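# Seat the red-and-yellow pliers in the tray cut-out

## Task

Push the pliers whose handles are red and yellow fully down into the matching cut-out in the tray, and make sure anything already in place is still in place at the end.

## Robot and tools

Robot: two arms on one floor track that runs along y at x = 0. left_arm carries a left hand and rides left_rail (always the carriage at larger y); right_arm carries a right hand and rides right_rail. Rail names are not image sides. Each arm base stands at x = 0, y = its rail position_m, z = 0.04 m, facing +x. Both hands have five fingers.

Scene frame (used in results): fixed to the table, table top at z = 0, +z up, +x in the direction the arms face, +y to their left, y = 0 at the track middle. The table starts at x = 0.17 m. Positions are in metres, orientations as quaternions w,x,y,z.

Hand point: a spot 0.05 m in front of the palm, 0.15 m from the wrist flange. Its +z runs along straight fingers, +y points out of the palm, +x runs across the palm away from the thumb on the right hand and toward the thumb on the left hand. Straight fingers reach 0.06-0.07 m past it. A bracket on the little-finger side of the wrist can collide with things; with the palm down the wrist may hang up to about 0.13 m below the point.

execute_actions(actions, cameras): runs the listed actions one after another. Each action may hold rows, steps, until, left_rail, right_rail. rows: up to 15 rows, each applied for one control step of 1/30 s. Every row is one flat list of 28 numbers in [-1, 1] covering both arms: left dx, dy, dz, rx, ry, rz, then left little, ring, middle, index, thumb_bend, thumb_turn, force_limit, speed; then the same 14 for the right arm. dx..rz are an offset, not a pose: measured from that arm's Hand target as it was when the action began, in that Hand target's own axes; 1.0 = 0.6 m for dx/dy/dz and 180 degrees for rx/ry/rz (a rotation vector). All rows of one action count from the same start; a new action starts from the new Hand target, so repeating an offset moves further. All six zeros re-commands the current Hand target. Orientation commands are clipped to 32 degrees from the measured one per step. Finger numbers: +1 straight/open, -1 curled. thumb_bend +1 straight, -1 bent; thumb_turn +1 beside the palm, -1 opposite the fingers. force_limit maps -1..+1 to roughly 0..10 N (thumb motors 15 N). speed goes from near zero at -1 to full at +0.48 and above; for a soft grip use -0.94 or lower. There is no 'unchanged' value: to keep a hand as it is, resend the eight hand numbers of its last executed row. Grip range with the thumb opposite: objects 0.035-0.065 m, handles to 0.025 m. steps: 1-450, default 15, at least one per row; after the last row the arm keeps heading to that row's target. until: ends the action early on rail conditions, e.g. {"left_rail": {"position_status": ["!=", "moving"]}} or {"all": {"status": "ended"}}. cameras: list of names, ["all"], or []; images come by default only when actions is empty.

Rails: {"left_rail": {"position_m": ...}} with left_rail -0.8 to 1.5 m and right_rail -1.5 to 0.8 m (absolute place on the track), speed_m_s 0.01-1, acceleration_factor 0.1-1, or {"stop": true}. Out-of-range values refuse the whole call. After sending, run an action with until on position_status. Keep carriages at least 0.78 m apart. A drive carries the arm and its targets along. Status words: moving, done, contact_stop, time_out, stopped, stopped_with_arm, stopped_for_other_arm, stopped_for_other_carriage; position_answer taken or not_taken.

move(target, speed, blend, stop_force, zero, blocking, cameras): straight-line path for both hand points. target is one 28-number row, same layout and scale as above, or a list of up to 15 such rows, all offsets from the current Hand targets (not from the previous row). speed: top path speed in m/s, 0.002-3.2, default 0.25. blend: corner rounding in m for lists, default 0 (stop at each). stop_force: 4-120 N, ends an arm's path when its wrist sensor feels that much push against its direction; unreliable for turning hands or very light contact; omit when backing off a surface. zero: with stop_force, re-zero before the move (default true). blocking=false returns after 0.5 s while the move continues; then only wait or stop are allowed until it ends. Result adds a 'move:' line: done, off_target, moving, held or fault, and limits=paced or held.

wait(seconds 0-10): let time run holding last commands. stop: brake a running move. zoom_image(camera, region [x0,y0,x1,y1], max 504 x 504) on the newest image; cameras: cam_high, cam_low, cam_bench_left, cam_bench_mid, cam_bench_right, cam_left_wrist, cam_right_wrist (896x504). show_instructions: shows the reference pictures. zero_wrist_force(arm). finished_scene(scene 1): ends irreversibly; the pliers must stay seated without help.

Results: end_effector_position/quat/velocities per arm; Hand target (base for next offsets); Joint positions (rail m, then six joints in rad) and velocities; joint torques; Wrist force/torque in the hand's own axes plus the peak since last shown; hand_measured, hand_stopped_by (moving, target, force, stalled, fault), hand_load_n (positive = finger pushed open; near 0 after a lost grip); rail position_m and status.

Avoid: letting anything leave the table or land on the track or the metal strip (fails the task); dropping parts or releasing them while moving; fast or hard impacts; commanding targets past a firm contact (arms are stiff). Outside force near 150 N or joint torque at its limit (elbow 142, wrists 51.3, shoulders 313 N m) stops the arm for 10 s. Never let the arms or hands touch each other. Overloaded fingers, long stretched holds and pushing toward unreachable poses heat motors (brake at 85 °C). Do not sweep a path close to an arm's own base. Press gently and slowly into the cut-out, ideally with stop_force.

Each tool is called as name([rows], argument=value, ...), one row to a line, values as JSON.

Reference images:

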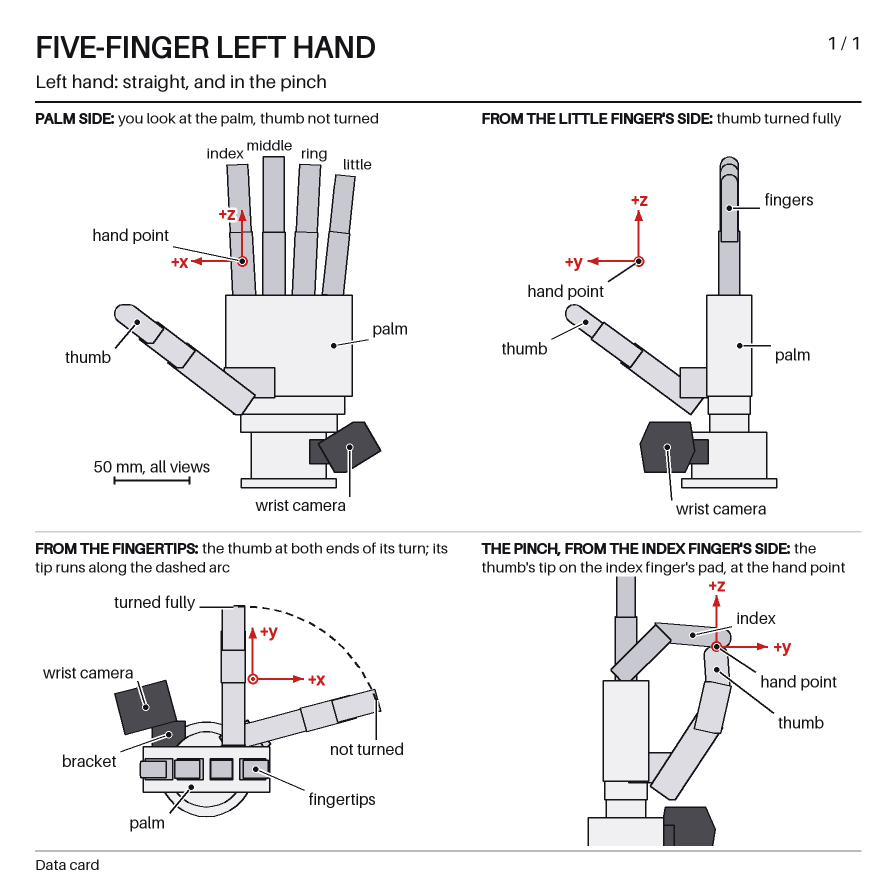

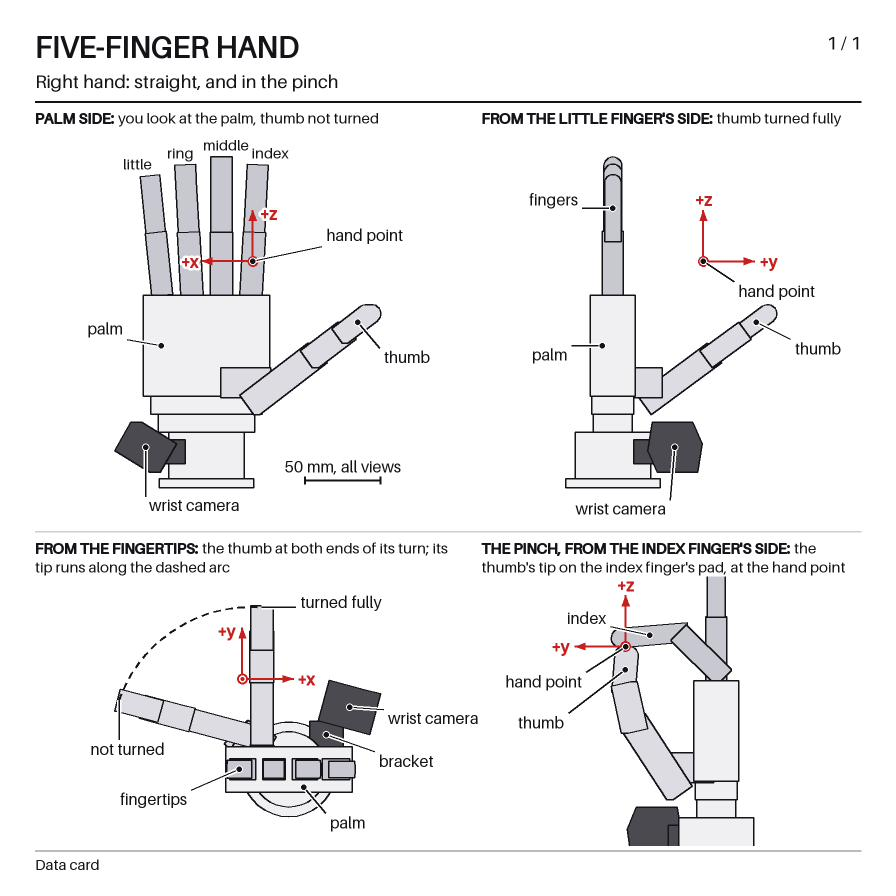

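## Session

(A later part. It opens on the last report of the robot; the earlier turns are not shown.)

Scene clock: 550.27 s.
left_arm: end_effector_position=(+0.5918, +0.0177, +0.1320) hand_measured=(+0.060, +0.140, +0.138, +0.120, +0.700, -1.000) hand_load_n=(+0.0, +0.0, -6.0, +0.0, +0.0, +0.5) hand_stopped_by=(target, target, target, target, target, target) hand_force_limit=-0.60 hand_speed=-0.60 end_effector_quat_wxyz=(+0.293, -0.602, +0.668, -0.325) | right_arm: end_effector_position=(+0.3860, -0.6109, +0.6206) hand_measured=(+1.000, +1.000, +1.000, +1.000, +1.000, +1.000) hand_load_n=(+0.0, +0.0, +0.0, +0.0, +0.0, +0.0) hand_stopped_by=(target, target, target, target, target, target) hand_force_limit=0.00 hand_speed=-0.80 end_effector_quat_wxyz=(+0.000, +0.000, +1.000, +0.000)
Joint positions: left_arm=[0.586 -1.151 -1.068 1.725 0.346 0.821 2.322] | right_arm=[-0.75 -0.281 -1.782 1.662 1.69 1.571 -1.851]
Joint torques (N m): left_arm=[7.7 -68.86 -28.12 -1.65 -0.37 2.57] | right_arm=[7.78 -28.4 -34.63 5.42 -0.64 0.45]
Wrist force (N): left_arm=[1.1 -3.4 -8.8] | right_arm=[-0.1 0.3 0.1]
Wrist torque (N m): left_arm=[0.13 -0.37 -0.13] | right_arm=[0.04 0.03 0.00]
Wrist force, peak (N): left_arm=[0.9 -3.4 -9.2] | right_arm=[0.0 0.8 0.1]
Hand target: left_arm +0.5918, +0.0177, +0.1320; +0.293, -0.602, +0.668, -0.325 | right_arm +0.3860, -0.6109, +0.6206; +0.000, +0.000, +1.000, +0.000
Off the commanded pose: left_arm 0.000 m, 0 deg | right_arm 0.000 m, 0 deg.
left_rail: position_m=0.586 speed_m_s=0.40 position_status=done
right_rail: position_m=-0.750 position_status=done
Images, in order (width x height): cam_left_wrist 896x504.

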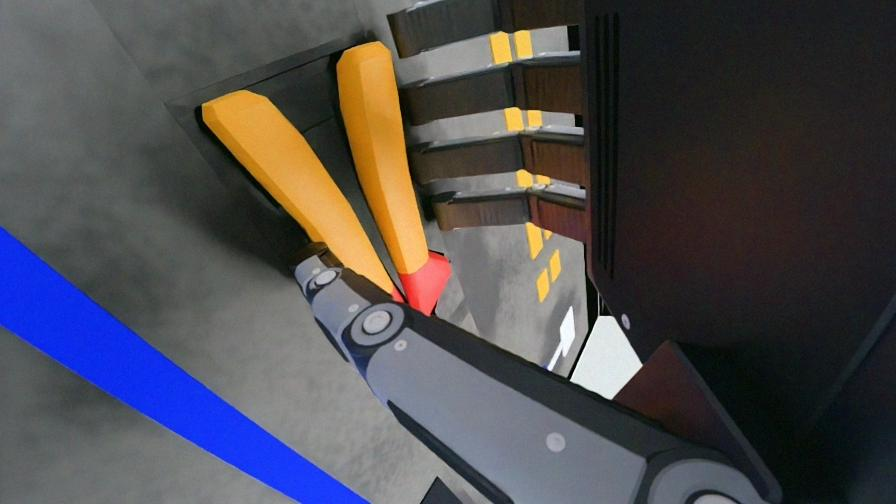

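move([
  [0,-0.0105,-0.0082,0,0,0, 0.06,0.14,0.14,0.12,0.7,-1,-0.6,-0.6, 0,0,0,0,0,0,1,1,1,1,1,1,0,-0.8],
  [0,-0.0788,-0.0616,0,0,0, 0.4,0.4,0.4,0.4,1,-1,-0.6,-0.2, 0,0,0,0,0,0,1,1,1,1,1,1,0,-0.8],
], speed=[0.02,0.1], cameras=["cam_left_wrist","cam_right_wrist","cam_high"])

zoom_image(camera="cam_left_wrist", region=[100, 60, 500, 360])

zoom_image(camera="cam_right_wrist", region=[630, 250, 750, 330])

zoom_image(camera="cam_high", region=[360, 230, 440, 330])

Scene clock: 557.33 s.
left_arm: end_effector_position=(+0.5919, +0.0177, +0.1920) hand_measured=(+0.400, +0.400, +0.400, +0.400, +1.000, -1.000) hand_load_n=(+0.0, +0.0, -0.5, +0.0, -0.5, +0.0) hand_stopped_by=(target, target, target, target, target, target) hand_force_limit=-0.60 hand_speed=-0.20 end_effector_quat_wxyz=(+0.293, -0.602, +0.668, -0.325) | right_arm: end_effector_position=(+0.3860, -0.6109, +0.6206) hand_measured=(+1.000, +1.000, +1.000, +1.000, +1.000, +1.000) hand_load_n=(+0.0, +0.0, +0.0, +0.0, +0.0, +0.0) hand_stopped_by=(target, target, target, target, target, target) hand_force_limit=0.00 hand_speed=-0.80 end_effector_quat_wxyz=(+0.000, +0.000, +1.000, +0.000)
Joint positions: left_arm=[0.586 -1.151 -1.124 1.687 0.441 0.821 2.323] | right_arm=[-0.75 -0.281 -1.782 1.662 1.69 1.571 -1.851]
Joint torques (N m): left_arm=[-6.05 -93.59 -40.88 7.12 0.48 -3.15] | right_arm=[12.27 -30.11 -35.21 5.49 -0.67 -0.25]
Wrist force (N): left_arm=[1.4 -0.7 -0.1] | right_arm=[-0.2 0.3 0.1]
Wrist torque (N m): left_arm=[0.13 -0.22 -0.20] | right_arm=[0.04 0.04 -0.01]
Wrist force, peak (N): left_arm=[1.4 -3.3 -9.1] | right_arm=[-0.2 0.9 0.2]
Hand target: left_arm +0.5919, +0.0177, +0.1920; +0.293, -0.602, +0.668, -0.325 | right_arm +0.3860, -0.6109, +0.6206; +0.000, +0.000, +1.000, +0.000
Off the commanded pose: left_arm 0.000 m, 0 deg | right_arm 0.000 m, 0 deg.
left_rail: position_m=0.586 speed_m_s=0.40 position_status=done
right_rail: position_m=-0.750 position_status=done
move: done
Images, in order (width x height): cam_high 896x504, cam_left_wrist 896x504, cam_right_wrist 896x504.

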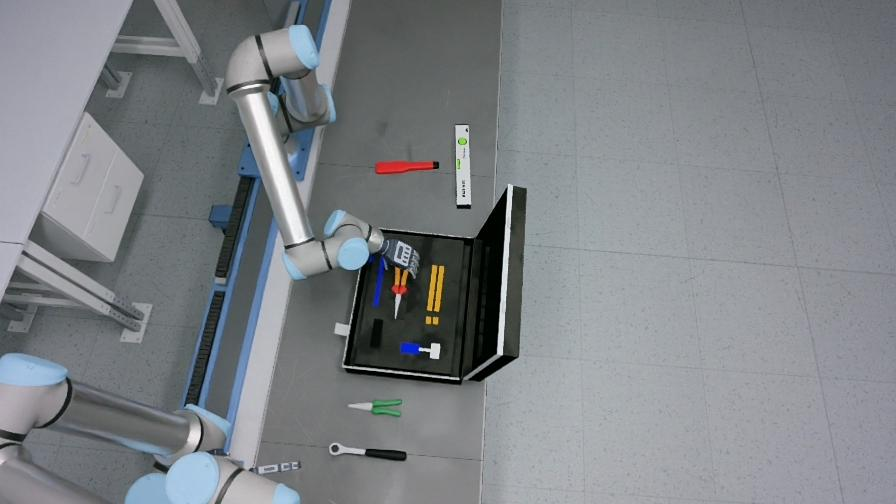

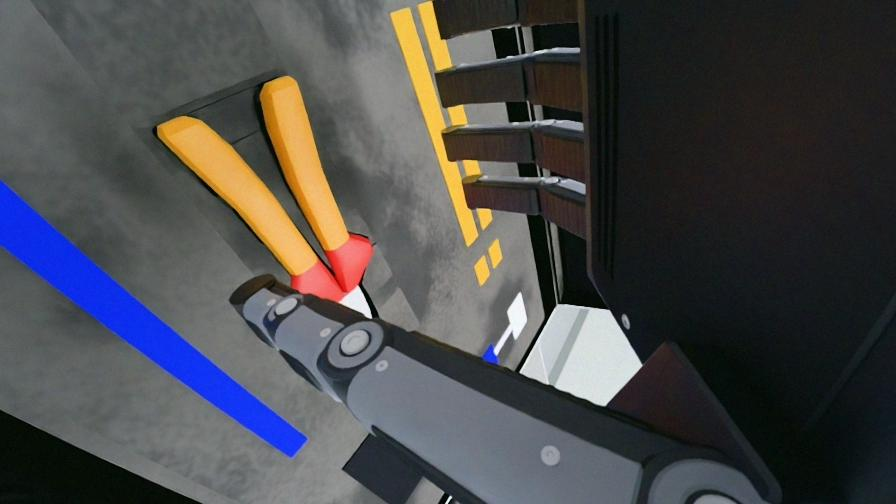

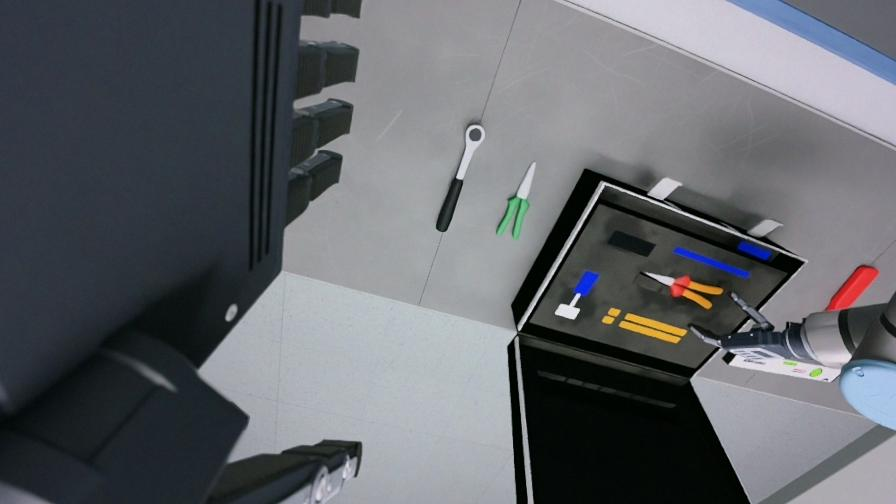

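Scaled by 1.260.

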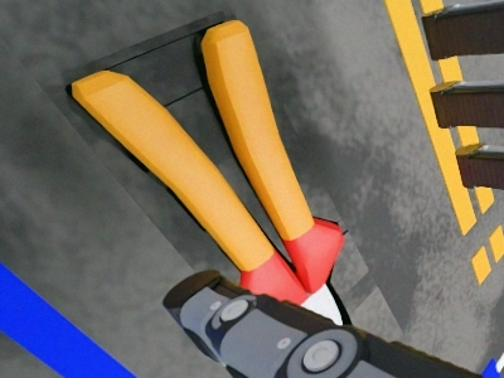

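Scaled by 4.200.

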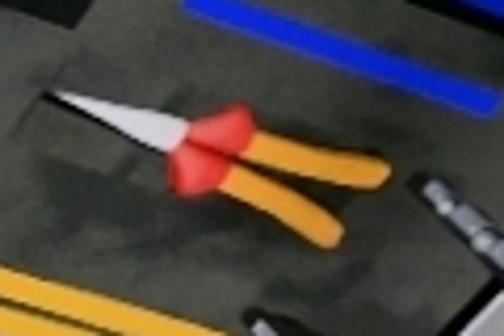

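Scaled by 5.040.

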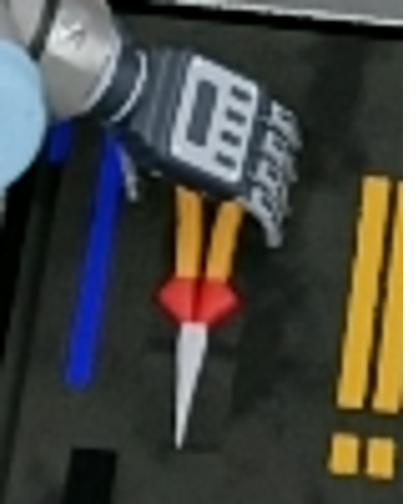

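move([
  [-0.0112,-0.0986,0.0296,0,0,0, 0.4,0.4,0.4,0.4,1,0.5,-0.6,-0.2, 0,0,0,0,0,0,1,1,1,1,1,1,0,-0.8],
], speed=0.15, cameras=["cam_left_wrist","cam_bench_right","cam_bench_left"])

zoom_image(camera="cam_left_wrist", region=[0, 60, 400, 460])

zoom_image(camera="cam_bench_right", region=[796, 290, 896, 380])

zoom_image(camera="cam_bench_left", region=[0, 330, 100, 430])

Scene clock: 568.17 s.
left_arm: end_effector_position=(+0.6428, +0.0192, +0.2276) hand_measured=(+0.400, +0.400, +0.400, +0.400, +1.000, +0.500) hand_load_n=(+0.0, +0.0, +0.0, +0.0, +0.0, +0.0) hand_stopped_by=(target, target, target, target, target, target) hand_force_limit=-0.60 hand_speed=-0.20 end_effector_quat_wxyz=(+0.293, -0.602, +0.668, -0.325) | right_arm: end_effector_position=(+0.3860, -0.6109, +0.6206) hand_measured=(+1.000, +1.000, +1.000, +1.000, +1.000, +1.000) hand_load_n=(+0.0, +0.0, +0.0, +0.0, +0.0, +0.0) hand_stopped_by=(target, target, target, target, target, target) hand_force_limit=0.00 hand_speed=-0.80 end_effector_quat_wxyz=(+0.000, +0.000, +1.000, +0.000)
Joint positions: left_arm=[0.586 -1.081 -1.115 1.591 0.476 0.86 2.4] | right_arm=[-0.75 -0.281 -1.782 1.662 1.69 1.571 -1.851]
Joint torques (N m): left_arm=[9.21 -59.04 -43.49 6.93 1.28 2.82] | right_arm=[10.28 -30.71 -34.95 5.35 -0.6 0.04]
Wrist force (N): left_arm=[1.0 -0.4 -0.5] | right_arm=[0.0 0.3 0.0]
Wrist torque (N m): left_arm=[0.13 -0.24 -0.17] | right_arm=[0.04 0.02 0.01]
Wrist force, peak (N): left_arm=[1.3 -1.5 0.2] | right_arm=[-0.1 0.9 0.2]
Hand target: left_arm +0.6428, +0.0192, +0.2276; +0.293, -0.602, +0.668, -0.325 | right_arm +0.3860, -0.6109, +0.6206; +0.000, +0.000, +1.000, +0.000
Off the commanded pose: left_arm 0.000 m, 0 deg | right_arm 0.000 m, 0 deg.
left_rail: position_m=0.586 speed_m_s=0.40 position_status=done
right_rail: position_m=-0.750 position_status=done
move: done
Images, in order (width x height): cam_bench_left 896x504, cam_bench_right 896x504, cam_left_wrist 896x504.

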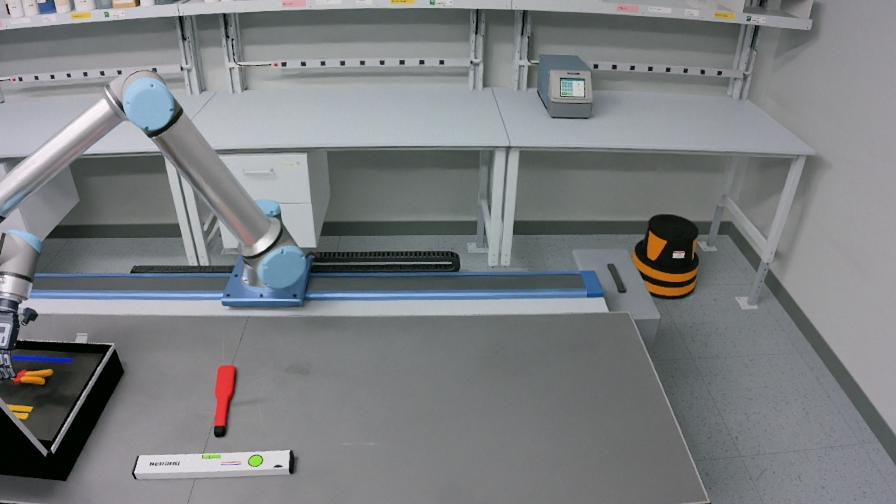

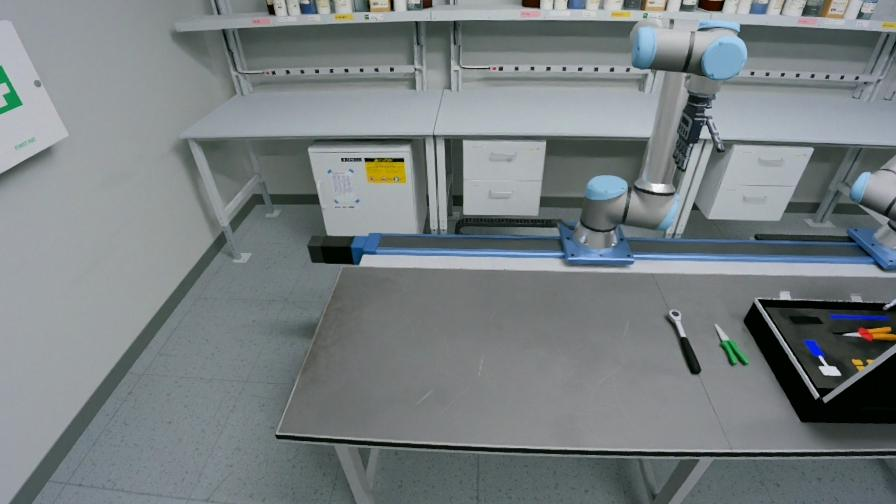

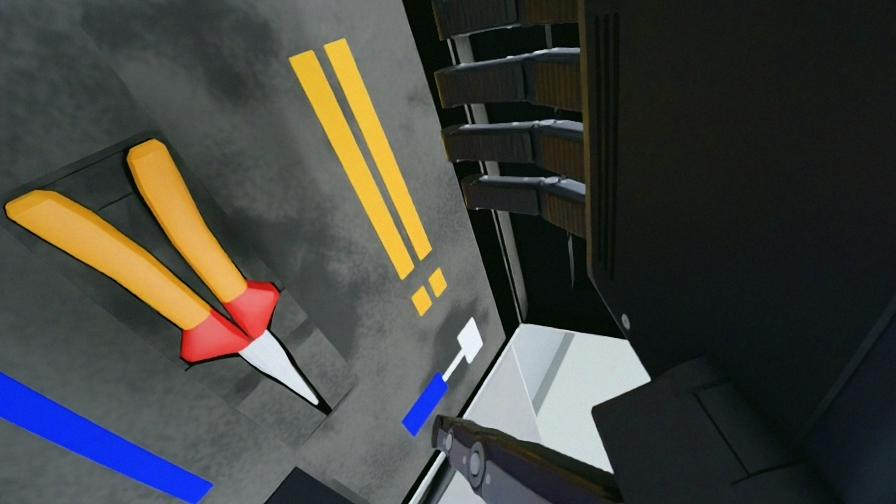

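Scaled by 1.260.

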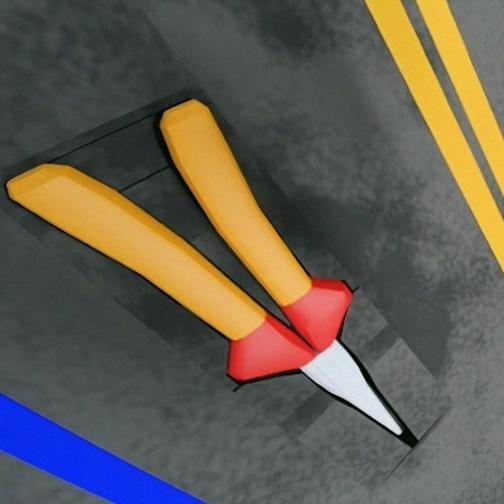

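Scaled by 5.040.

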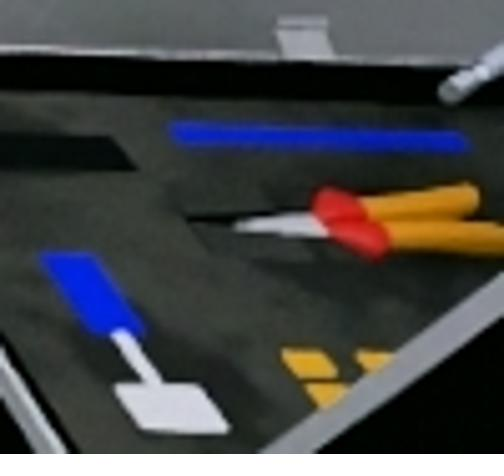

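Scaled by 5.040.

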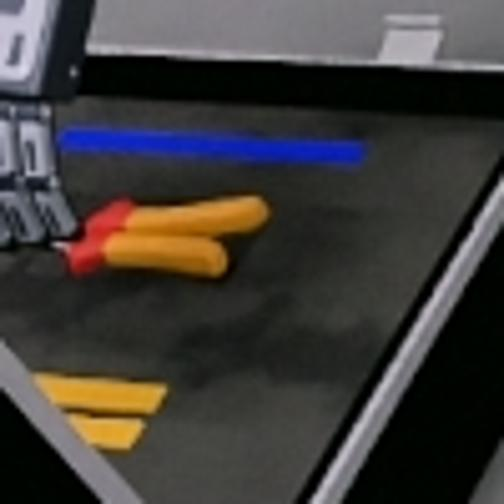

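move([
  [0.015,0.1042,-0.1127,-0.2320,0.2141,0.4389, -1,-1,-1,-1,1,1,0.5,0.3, 0,0,0,0,0,0,1,1,1,1,1,1,0,-0.8],
], speed=0.4, cameras=["cam_left_wrist","cam_bench_mid","cam_high","cam_right_wrist"])

zoom_image(camera="cam_right_wrist", region=[600, 180, 850, 350])

zoom_image(camera="cam_high", region=[360, 200, 460, 330])

Scene clock: 603.83 s.
left_arm: end_effector_position=(+0.5506, +0.0197, +0.2201) hand_measured=(-1.000, -1.000, -1.000, -1.000, +1.000, +1.000) hand_load_n=(+0.0, +0.0, +0.0, +0.5, +0.0, +0.0) hand_stopped_by=(target, target, target, target, target, target) hand_force_limit=0.50 hand_speed=0.30 end_effector_quat_wxyz=(-0.001, +0.011, +1.000, +0.000) | right_arm: end_effector_position=(+0.3860, -0.6109, +0.6206) hand_measured=(+1.000, +1.000, +1.000, +1.000, +1.000, +1.000) hand_load_n=(+0.0, +0.0, +0.0, +0.0, +0.0, +0.0) hand_stopped_by=(target, target, target, target, target, target) hand_force_limit=0.00 hand_speed=-0.80 end_effector_quat_wxyz=(+0.000, +0.000, +1.000, +0.000)
Joint positions: left_arm=[0.586 -1.029 -0.826 1.154 1.243 1.572 3.706] | right_arm=[-0.75 -0.281 -1.782 1.662 1.69 1.571 -1.851]
Joint torques (N m): left_arm=[-8.61 -78.9 -43.93 8.66 2.52 2.68] | right_arm=[11.49 -30.37 -33.9 5.63 -1.09 0.04]
Wrist force (N): left_arm=[0.6 -0.4 0.0] | right_arm=[0.1 0.2 0.0]
Wrist torque (N m): left_arm=[-0.17 -0.06 -0.07] | right_arm=[0.04 0.00 0.01]
Wrist force, peak (N): left_arm=[1.5 -1.2 -0.3] | right_arm=[0.0 1.0 -0.1]
Hand target: left_arm +0.5506, +0.0197, +0.2201; -0.001, +0.011, +1.000, +0.000 | right_arm +0.3860, -0.6109, +0.6206; +0.000, +0.000, +1.000, +0.000
Off the commanded pose: left_arm 0.000 m, 0 deg | right_arm 0.000 m, 0 deg.
left_rail: position_m=0.586 speed_m_s=0.40 position_status=done
right_rail: position_m=-0.750 position_status=done
move: done
Images, in order (width x height): cam_high 896x504, cam_bench_mid 896x504, cam_left_wrist 896x504, cam_right_wrist 896x504.

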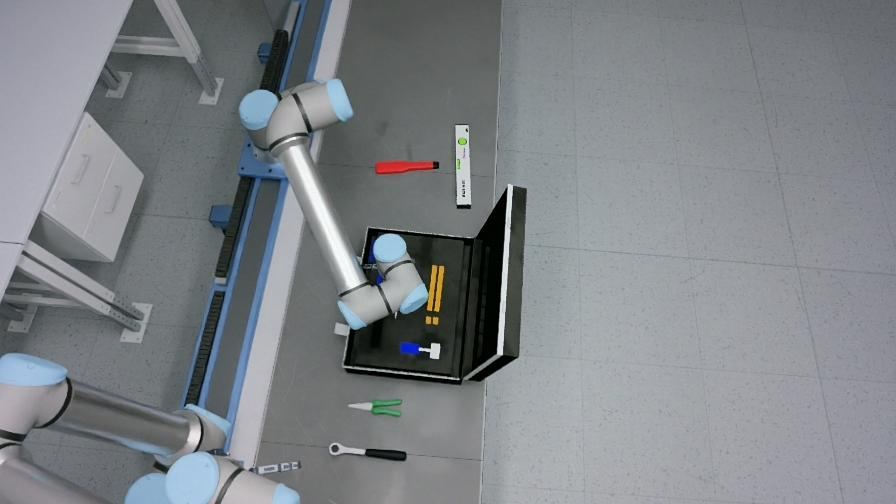

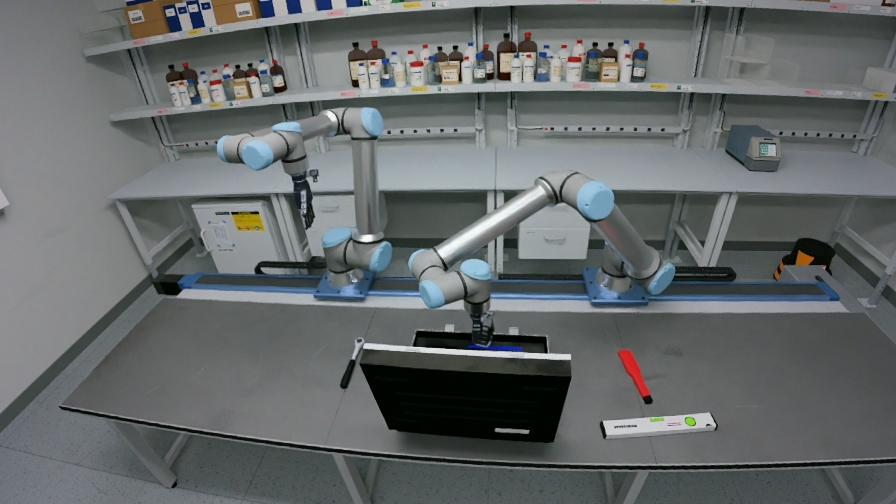

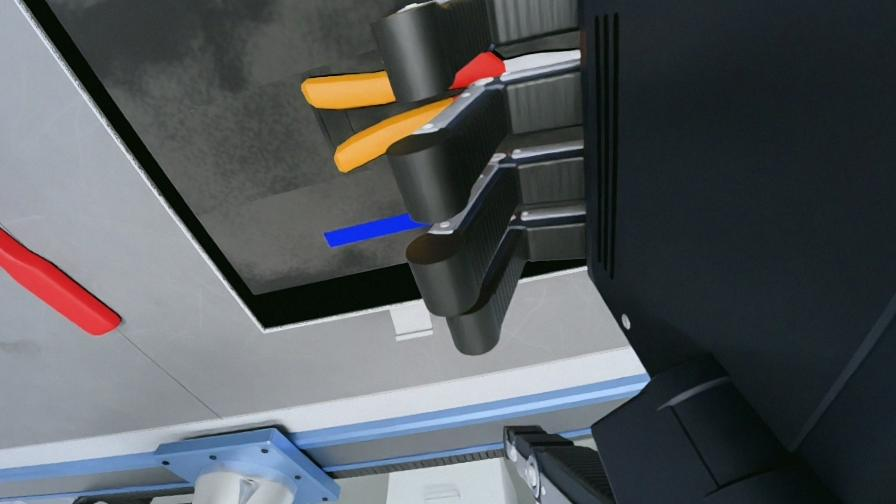

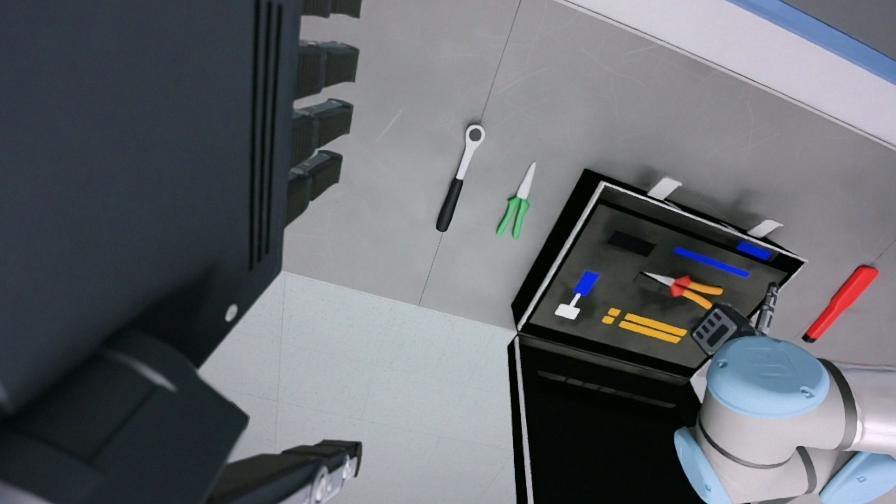

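Scaled by 2.016.

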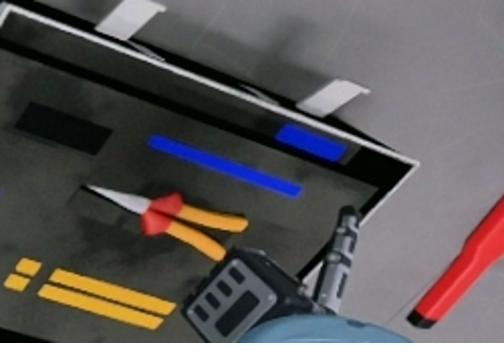

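Scaled by 3.877.

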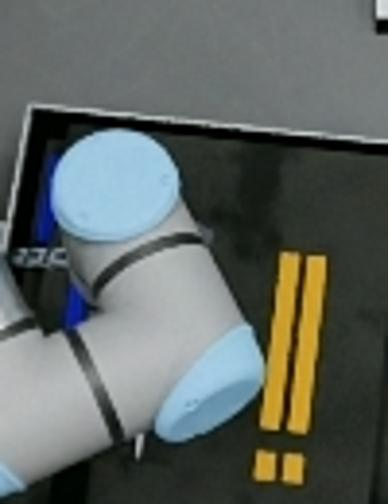

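move([
  [0,0,0.11,0,0,0, -1,-1,-1,-1,1,1,0.5,0.3, 0,0,0,0,0,0,1,1,1,1,1,1,0,-0.8],
], speed=0.08, cameras=["cam_left_wrist","cam_right_wrist","cam_bench_right"])

zoom_image(camera="cam_bench_right", region=[776, 250, 896, 370])

zoom_image(camera="cam_right_wrist", region=[600, 220, 800, 350])

Scene clock: 611.33 s.
left_arm: end_effector_position=(+0.5504, +0.0197, +0.1544) hand_measured=(-1.000, -1.000, -1.000, -1.000, +1.000, +1.000) hand_load_n=(+0.0, +0.0, +0.0, +0.0, +0.0, +0.0) hand_stopped_by=(target, target, target, target, target, target) hand_force_limit=0.50 hand_speed=0.30 end_effector_quat_wxyz=(-0.001, +0.011, +1.000, +0.000) | right_arm: end_effector_position=(+0.3860, -0.6109, +0.6206) hand_measured=(+1.000, +1.000, +1.000, +1.000, +1.000, +1.000) hand_load_n=(+0.0, +0.0, +0.0, +0.0, +0.0, +0.0) hand_stopped_by=(target, target, target, target, target, target) hand_force_limit=0.00 hand_speed=-0.80 end_effector_quat_wxyz=(+0.000, +0.000, +1.000, +0.000)
Joint positions: left_arm=[0.586 -1.029 -0.784 1.201 1.154 1.572 3.706] | right_arm=[-0.75 -0.281 -1.782 1.662 1.69 1.571 -1.851]
Joint torques (N m): left_arm=[-9.39 -86.68 -28.17 -0.08 1.98 -2.96] | right_arm=[12.16 -28.58 -34.16 5.42 -0.59 0.53]
Wrist force (N): left_arm=[0.5 -0.2 0.0] | right_arm=[-0.2 0.3 -0.1]
Wrist torque (N m): left_arm=[-0.09 -0.06 -0.12] | right_arm=[0.06 0.03 0.00]
Wrist force, peak (N): left_arm=[1.1 -1.2 -0.5] | right_arm=[-0.5 0.6 0.1]
Hand target: left_arm +0.5504, +0.0197, +0.1541; -0.001, +0.011, +1.000, +0.000 | right_arm +0.3860, -0.6109, +0.6206; +0.000, +0.000, +1.000, +0.000
Off the commanded pose: left_arm 0.000 m, 0 deg | right_arm 0.000 m, 0 deg.
left_rail: position_m=0.586 speed_m_s=0.40 position_status=done
right_rail: position_m=-0.750 position_status=done
move: done
Images, in order (width x height): cam_bench_right 896x504, cam_left_wrist 896x504, cam_right_wrist 896x504.

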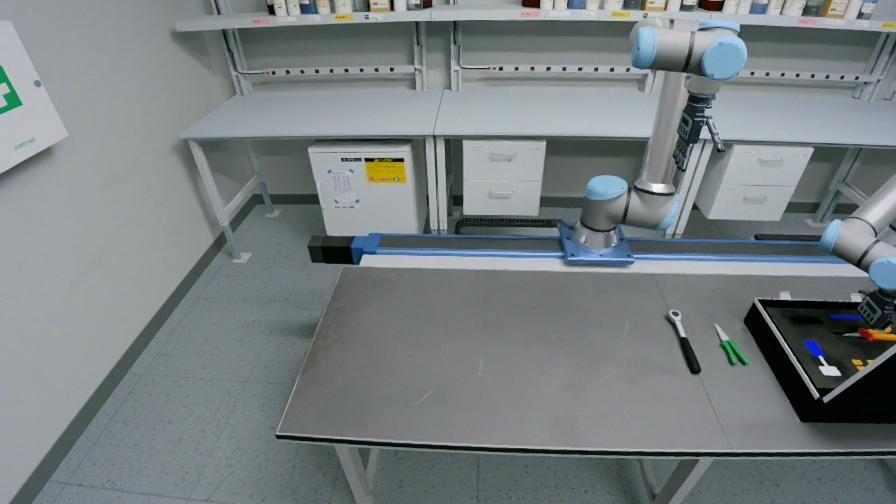

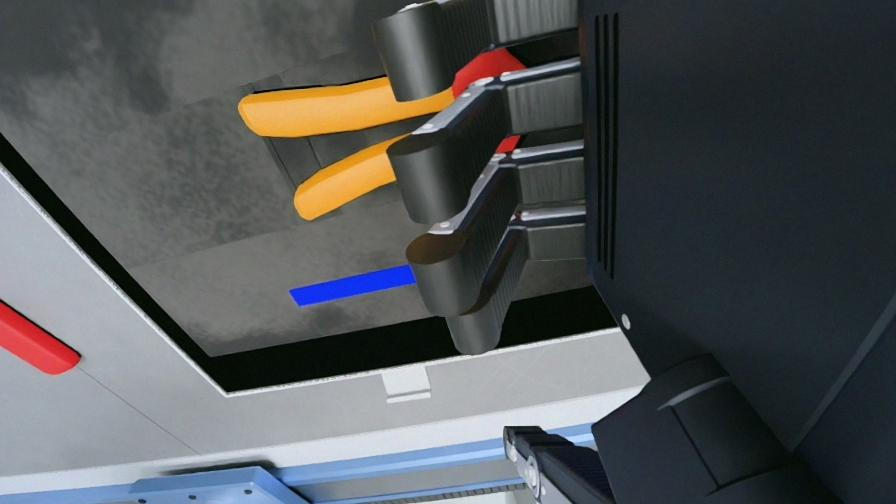

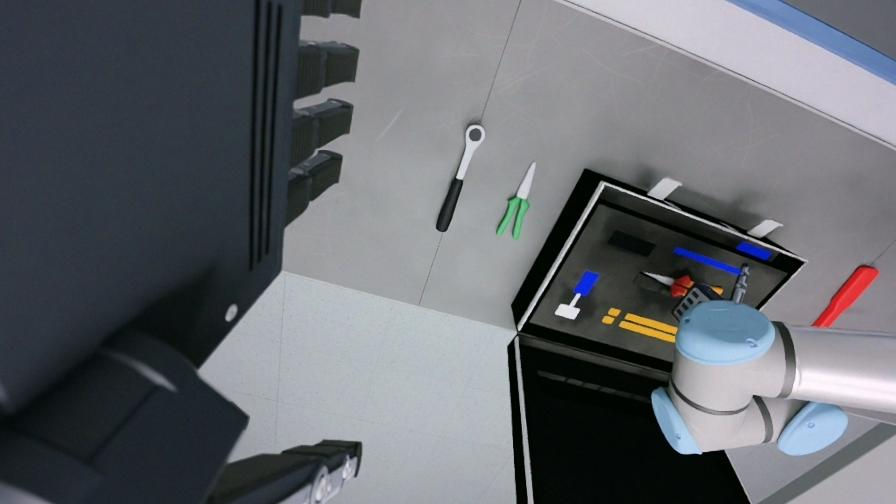

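Scaled by 4.200.

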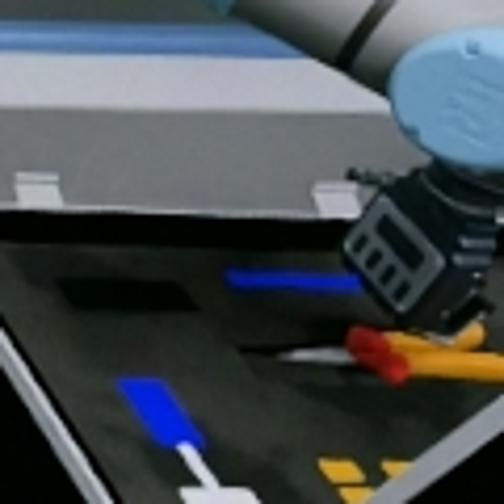

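Scaled by 2.520.

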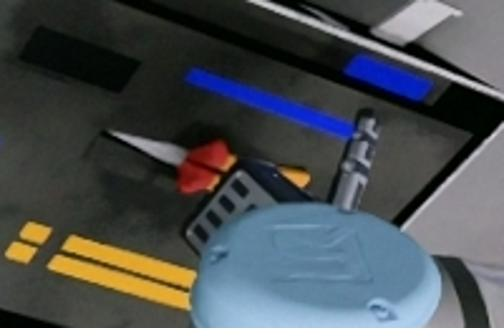

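move([
  [0,0,0.06,0,0,0, -1,-1,-1,-1,1,1,0.5,0.3, 0,0,0,0,0,0,1,1,1,1,1,1,0,-0.8],
], speed=0.025, stop_force=8, cameras=["cam_left_wrist","cam_right_wrist"])

zoom_image(camera="cam_right_wrist", region=[600, 220, 800, 350])

Scene clock: 618.77 s.
left_arm: end_effector_position=(+0.5504, +0.0197, +0.1181) hand_measured=(-1.000, -1.000, -1.000, -1.000, +1.000, +1.000) hand_load_n=(+0.0, +0.0, +0.0, +0.0, +0.0, +0.0) hand_stopped_by=(target, target, target, target, target, target) hand_force_limit=0.50 hand_speed=0.30 end_effector_quat_wxyz=(-0.001, +0.011, +1.000, +0.000) | right_arm: end_effector_position=(+0.3860, -0.6109, +0.6206) hand_measured=(+1.000, +1.000, +1.000, +1.000, +1.000, +1.000) hand_load_n=(+0.0, +0.0, +0.0, +0.0, +0.0, +0.0) hand_stopped_by=(target, target, target, target, target, target) hand_force_limit=0.00 hand_speed=-0.80 end_effector_quat_wxyz=(+0.000, +0.000, +1.000, +0.000)
Joint positions: left_arm=[0.586 -1.029 -0.757 1.222 1.107 1.572 3.706] | right_arm=[-0.75 -0.281 -1.782 1.662 1.69 1.571 -1.851]
Joint torques (N m): left_arm=[-9.04 -83.6 -27.18 -0.12 -1.75 -3.13] | right_arm=[12.06 -29.54 -33.44 5.56 -0.35 0.33]
Wrist force (N): left_arm=[0.6 -0.9 -0.7] | right_arm=[-0.1 0.6 -0.1]
Wrist torque (N m): left_arm=[-0.18 -0.08 -0.11] | right_arm=[0.10 0.03 0.01]
Wrist force, peak (N): left_arm=[1.1 -1.1 -0.3] | right_arm=[0.3 0.8 -0.1]
Hand target: left_arm +0.5504, +0.0197, +0.1181; -0.001, +0.011, +1.000, +0.000 | right_arm +0.3860, -0.6109, +0.6206; +0.000, +0.000, +1.000, +0.000
Off the commanded pose: left_arm 0.000 m, 0 deg | right_arm 0.000 m, 0 deg.
left_rail: position_m=0.586 speed_m_s=0.40 position_status=done
right_rail: position_m=-0.750 position_status=done
move: done
Images, in order (width x height): cam_left_wrist 896x504, cam_right_wrist 896x504.

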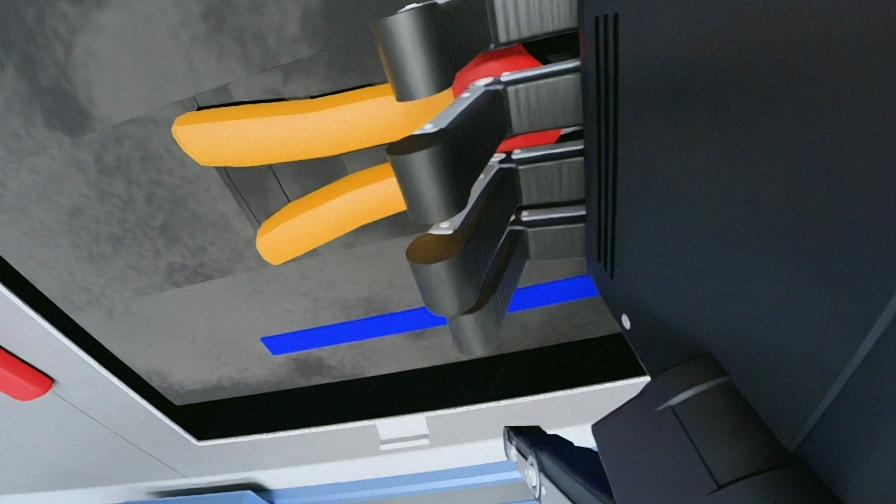

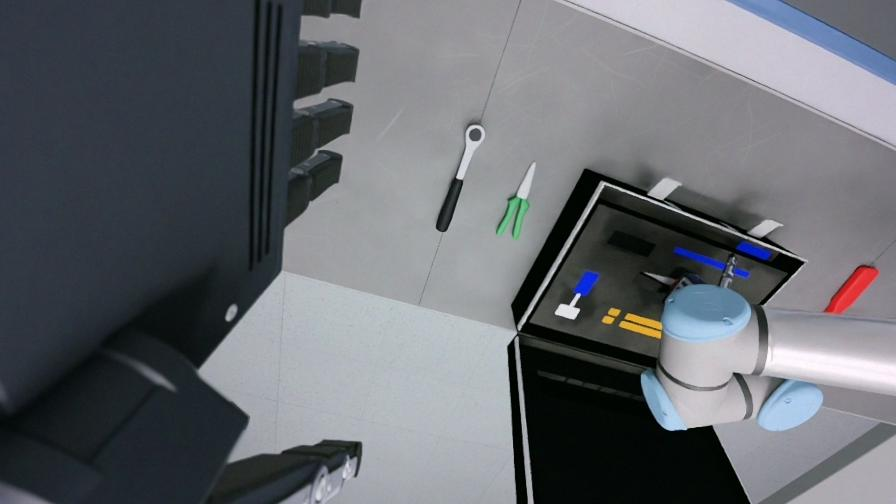

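Scaled by 2.520.

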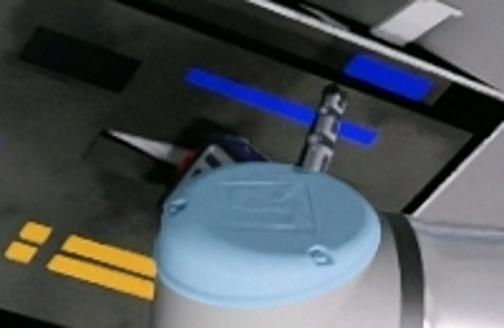

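move([
  [0,0,0.04,0,0,0, -1,-1,-1,-1,1,1,0.5,0.3, 0,0,0,0,0,0,1,1,1,1,1,1,0,-0.8],
], speed=0.02, stop_force=8, cameras=["cam_left_wrist"])

Scene clock: 624.13 s.
left_arm: end_effector_position=(+0.5504, +0.0197, +0.1126) hand_measured=(-1.000, -1.000, -1.000, -1.000, +1.000, +1.000) hand_load_n=(+0.0, -0.5, -0.5, +0.0, +0.0, +0.0) hand_stopped_by=(target, target, target, target, target, target) hand_force_limit=0.50 hand_speed=0.30 end_effector_quat_wxyz=(-0.001, +0.011, +1.000, +0.000) | right_arm: end_effector_position=(+0.3860, -0.6109, +0.6206) hand_measured=(+1.000, +1.000, +1.000, +1.000, +1.000, +1.000) hand_load_n=(+0.0, +0.0, +0.0, +0.0, +0.0, +0.0) hand_stopped_by=(target, target, target, target, target, target) hand_force_limit=0.00 hand_speed=-0.80 end_effector_quat_wxyz=(+0.000, +0.000, +1.000, +0.000)
Joint positions: left_arm=[0.586 -1.029 -0.753 1.225 1.099 1.572 3.706] | right_arm=[-0.75 -0.281 -1.782 1.662 1.69 1.571 -1.851]
Joint torques (N m): left_arm=[-8.28 -117.73 -42.05 7.89 -1.88 -3.01] | right_arm=[10.74 -26.62 -32.96 5.95 -0.87 0.56]
Wrist force (N): left_arm=[-0.5 0.2 -4.5] | right_arm=[0.1 0.7 0.1]
Wrist torque (N m): left_arm=[-0.05 -0.16 -0.18] | right_arm=[0.10 -0.01 0.02]
Wrist force, peak (N): left_arm=[-1.1 0.1 -9.6] | right_arm=[-0.3 0.9 0.3]
Hand target: left_arm +0.5504, +0.0197, +0.1126; -0.001, +0.011, +1.000, +0.000 (not the last commanded pose) | right_arm +0.3860, -0.6109, +0.6206; +0.000, +0.000, +1.000, +0.000
Off the commanded pose: left_arm 0.018 m, 0 deg | right_arm 0.000 m, 0 deg.
left_rail: position_m=0.586 speed_m_s=0.40 position_status=done
right_rail: position_m=-0.750 position_status=done
move: contact (left_arm)
Images, in order (width x height): cam_left_wrist 896x504.

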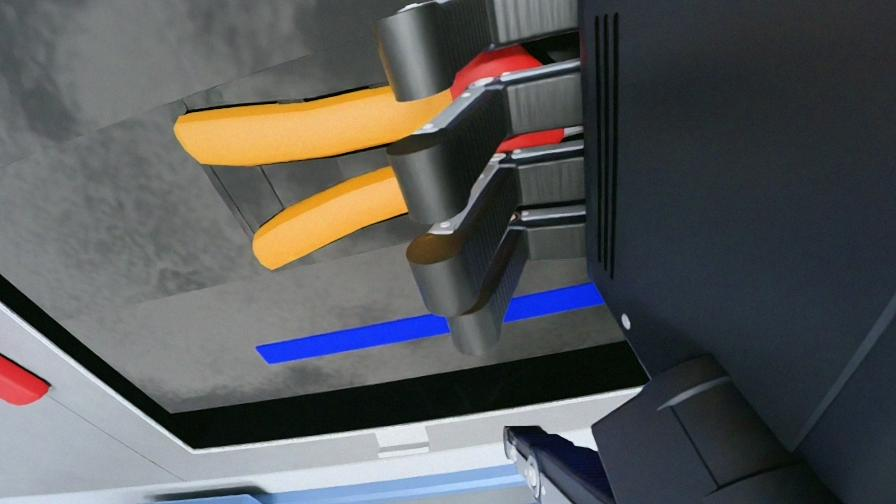

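move([
  [0,0,0.03,0,0,0, -1,-1,-1,-1,1,1,0.5,0.3, 0,0,0,0,0,0,1,1,1,1,1,1,0,-0.8],
], speed=0.012, stop_force=14, cameras=["cam_left_wrist"])

Scene clock: 628.63 s.
left_arm: end_effector_position=(+0.5504, +0.0196, +0.1105) hand_measured=(-1.000, -1.000, -1.000, -1.000, +1.000, +1.000) hand_load_n=(-0.5, -2.0, -2.5, +0.0, +0.0, +0.0) hand_stopped_by=(target, target, target, target, target, target) hand_force_limit=0.50 hand_speed=0.30 end_effector_quat_wxyz=(-0.001, +0.011, +1.000, +0.000) | right_arm: end_effector_position=(+0.3860, -0.6109, +0.6206) hand_measured=(+1.000, +1.000, +1.000, +1.000, +1.000, +1.000) hand_load_n=(+0.0, +0.0, +0.0, +0.0, +0.0, +0.0) hand_stopped_by=(target, target, target, target, target, target) hand_force_limit=0.00 hand_speed=-0.80 end_effector_quat_wxyz=(+0.000, +0.000, +1.000, +0.000)
Joint positions: left_arm=[0.586 -1.029 -0.751 1.225 1.097 1.572 3.706] | right_arm=[-0.75 -0.281 -1.782 1.662 1.69 1.571 -1.851]
Joint torques (N m): left_arm=[-4.69 -107.41 -37.27 5.74 -1.81 -2.87] | right_arm=[8.83 -27.52 -33.49 5.88 -0.91 0.23]
Wrist force (N): left_arm=[0.4 1.1 -17.8] | right_arm=[0.1 0.2 0.1]
Wrist torque (N m): left_arm=[0.32 -0.65 -0.17] | right_arm=[0.03 -0.02 0.01]
Wrist force, peak (N): left_arm=[0.1 1.7 -22.3] | right_arm=[-0.4 0.8 -0.2]
Hand target: left_arm +0.5504, +0.0196, +0.1105; -0.001, +0.011, +1.000, +0.000 (not the last commanded pose) | right_arm +0.3860, -0.6109, +0.6206; +0.000, +0.000, +1.000, +0.000
Off the commanded pose: left_arm 0.016 m, 0 deg | right_arm 0.000 m, 0 deg.
left_rail: position_m=0.586 speed_m_s=0.40 position_status=done
right_rail: position_m=-0.750 position_status=done
move: contact (left_arm)
Images, in order (width x height): cam_left_wrist 896x504.

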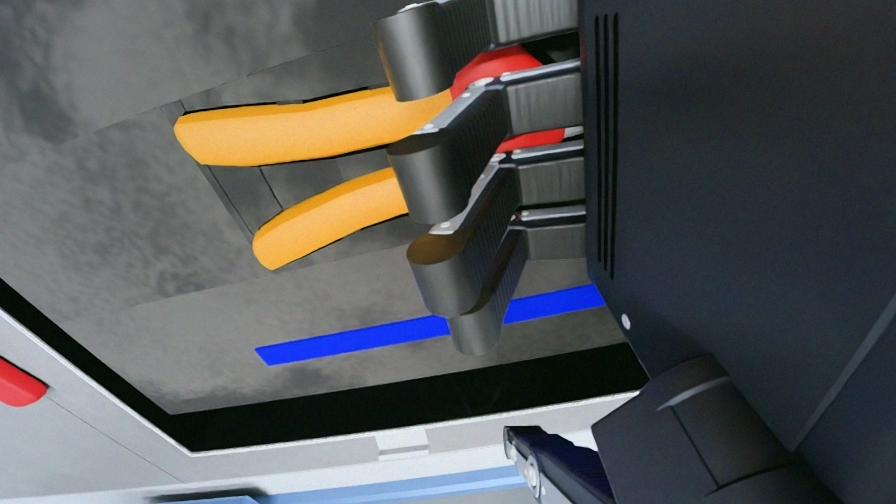

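move([
  [0,0,0.03,0,0,0, -1,-1,-1,-1,1,1,0.5,0.3, 0,0,0,0,0,0,1,1,1,1,1,1,0,-0.8],
], speed=0.01, stop_force=14, cameras=["cam_left_wrist"])

Scene clock: 633.43 s.
left_arm: end_effector_position=(+0.5504, +0.0196, +0.1088) hand_measured=(-1.000, -1.000, -1.000, -1.000, +1.000, +1.000) hand_load_n=(-1.0, -3.5, -4.0, +0.0, +0.0, +0.5) hand_stopped_by=(target, target, target, target, target, target) hand_force_limit=0.50 hand_speed=0.30 end_effector_quat_wxyz=(-0.001, +0.011, +1.000, +0.000) | right_arm: end_effector_position=(+0.3860, -0.6109, +0.6206) hand_measured=(+1.000, +1.000, +1.000, +1.000, +1.000, +1.000) hand_load_n=(+0.0, +0.0, +0.0, +0.0, +0.0, +0.0) hand_stopped_by=(target, target, target, target, target, target) hand_force_limit=0.00 hand_speed=-0.80 end_effector_quat_wxyz=(+0.000, +0.000, +1.000, +0.000)
Joint positions: left_arm=[0.586 -1.029 -0.75 1.226 1.094 1.572 3.706] | right_arm=[-0.75 -0.281 -1.782 1.662 1.69 1.571 -1.851]
Joint torques (N m): left_arm=[-6.17 -96.13 -33.45 3.06 -1.65 -2.65] | right_arm=[9.67 -27.71 -33.51 5.87 -1.12 0.14]
Wrist force (N): left_arm=[0.8 2.0 -30.6] | right_arm=[-0.2 0.5 0.3]
Wrist torque (N m): left_arm=[0.72 -0.98 -0.22] | right_arm=[0.06 0.03 0.00]
Wrist force, peak (N): left_arm=[1.4 2.3 -34.9] | right_arm=[0.2 1.0 0.1]
Hand target: left_arm +0.5504, +0.0196, +0.1088; -0.001, +0.011, +1.000, +0.000 (not the last commanded pose) | right_arm +0.3860, -0.6109, +0.6206; +0.000, +0.000, +1.000, +0.000
Off the commanded pose: left_arm 0.016 m, 0 deg | right_arm 0.000 m, 0 deg.
left_rail: position_m=0.586 speed_m_s=0.40 position_status=done
right_rail: position_m=-0.750 position_status=done
move: contact (left_arm)
Images, in order (width x height): cam_left_wrist 896x504.

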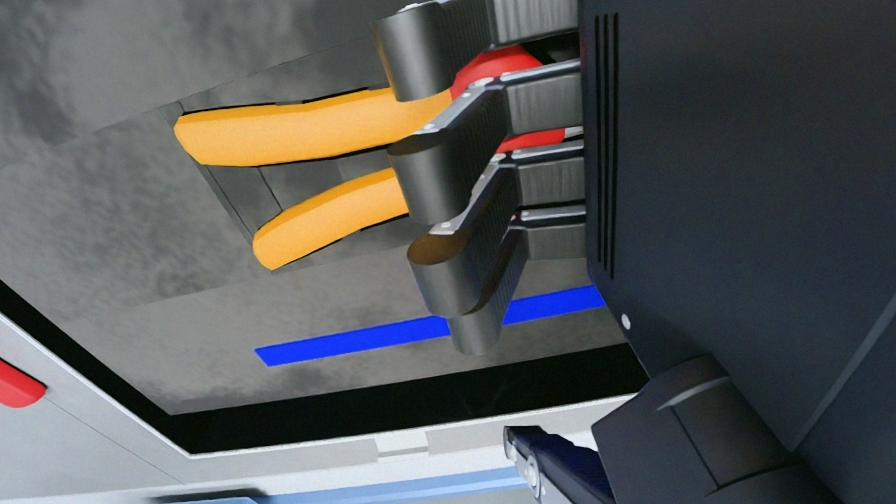

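zoom_image(camera="cam_left_wrist", region=[150, 60, 450, 310])

Scaled by 1.680.

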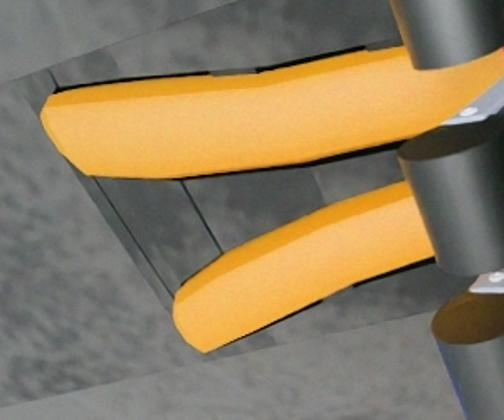

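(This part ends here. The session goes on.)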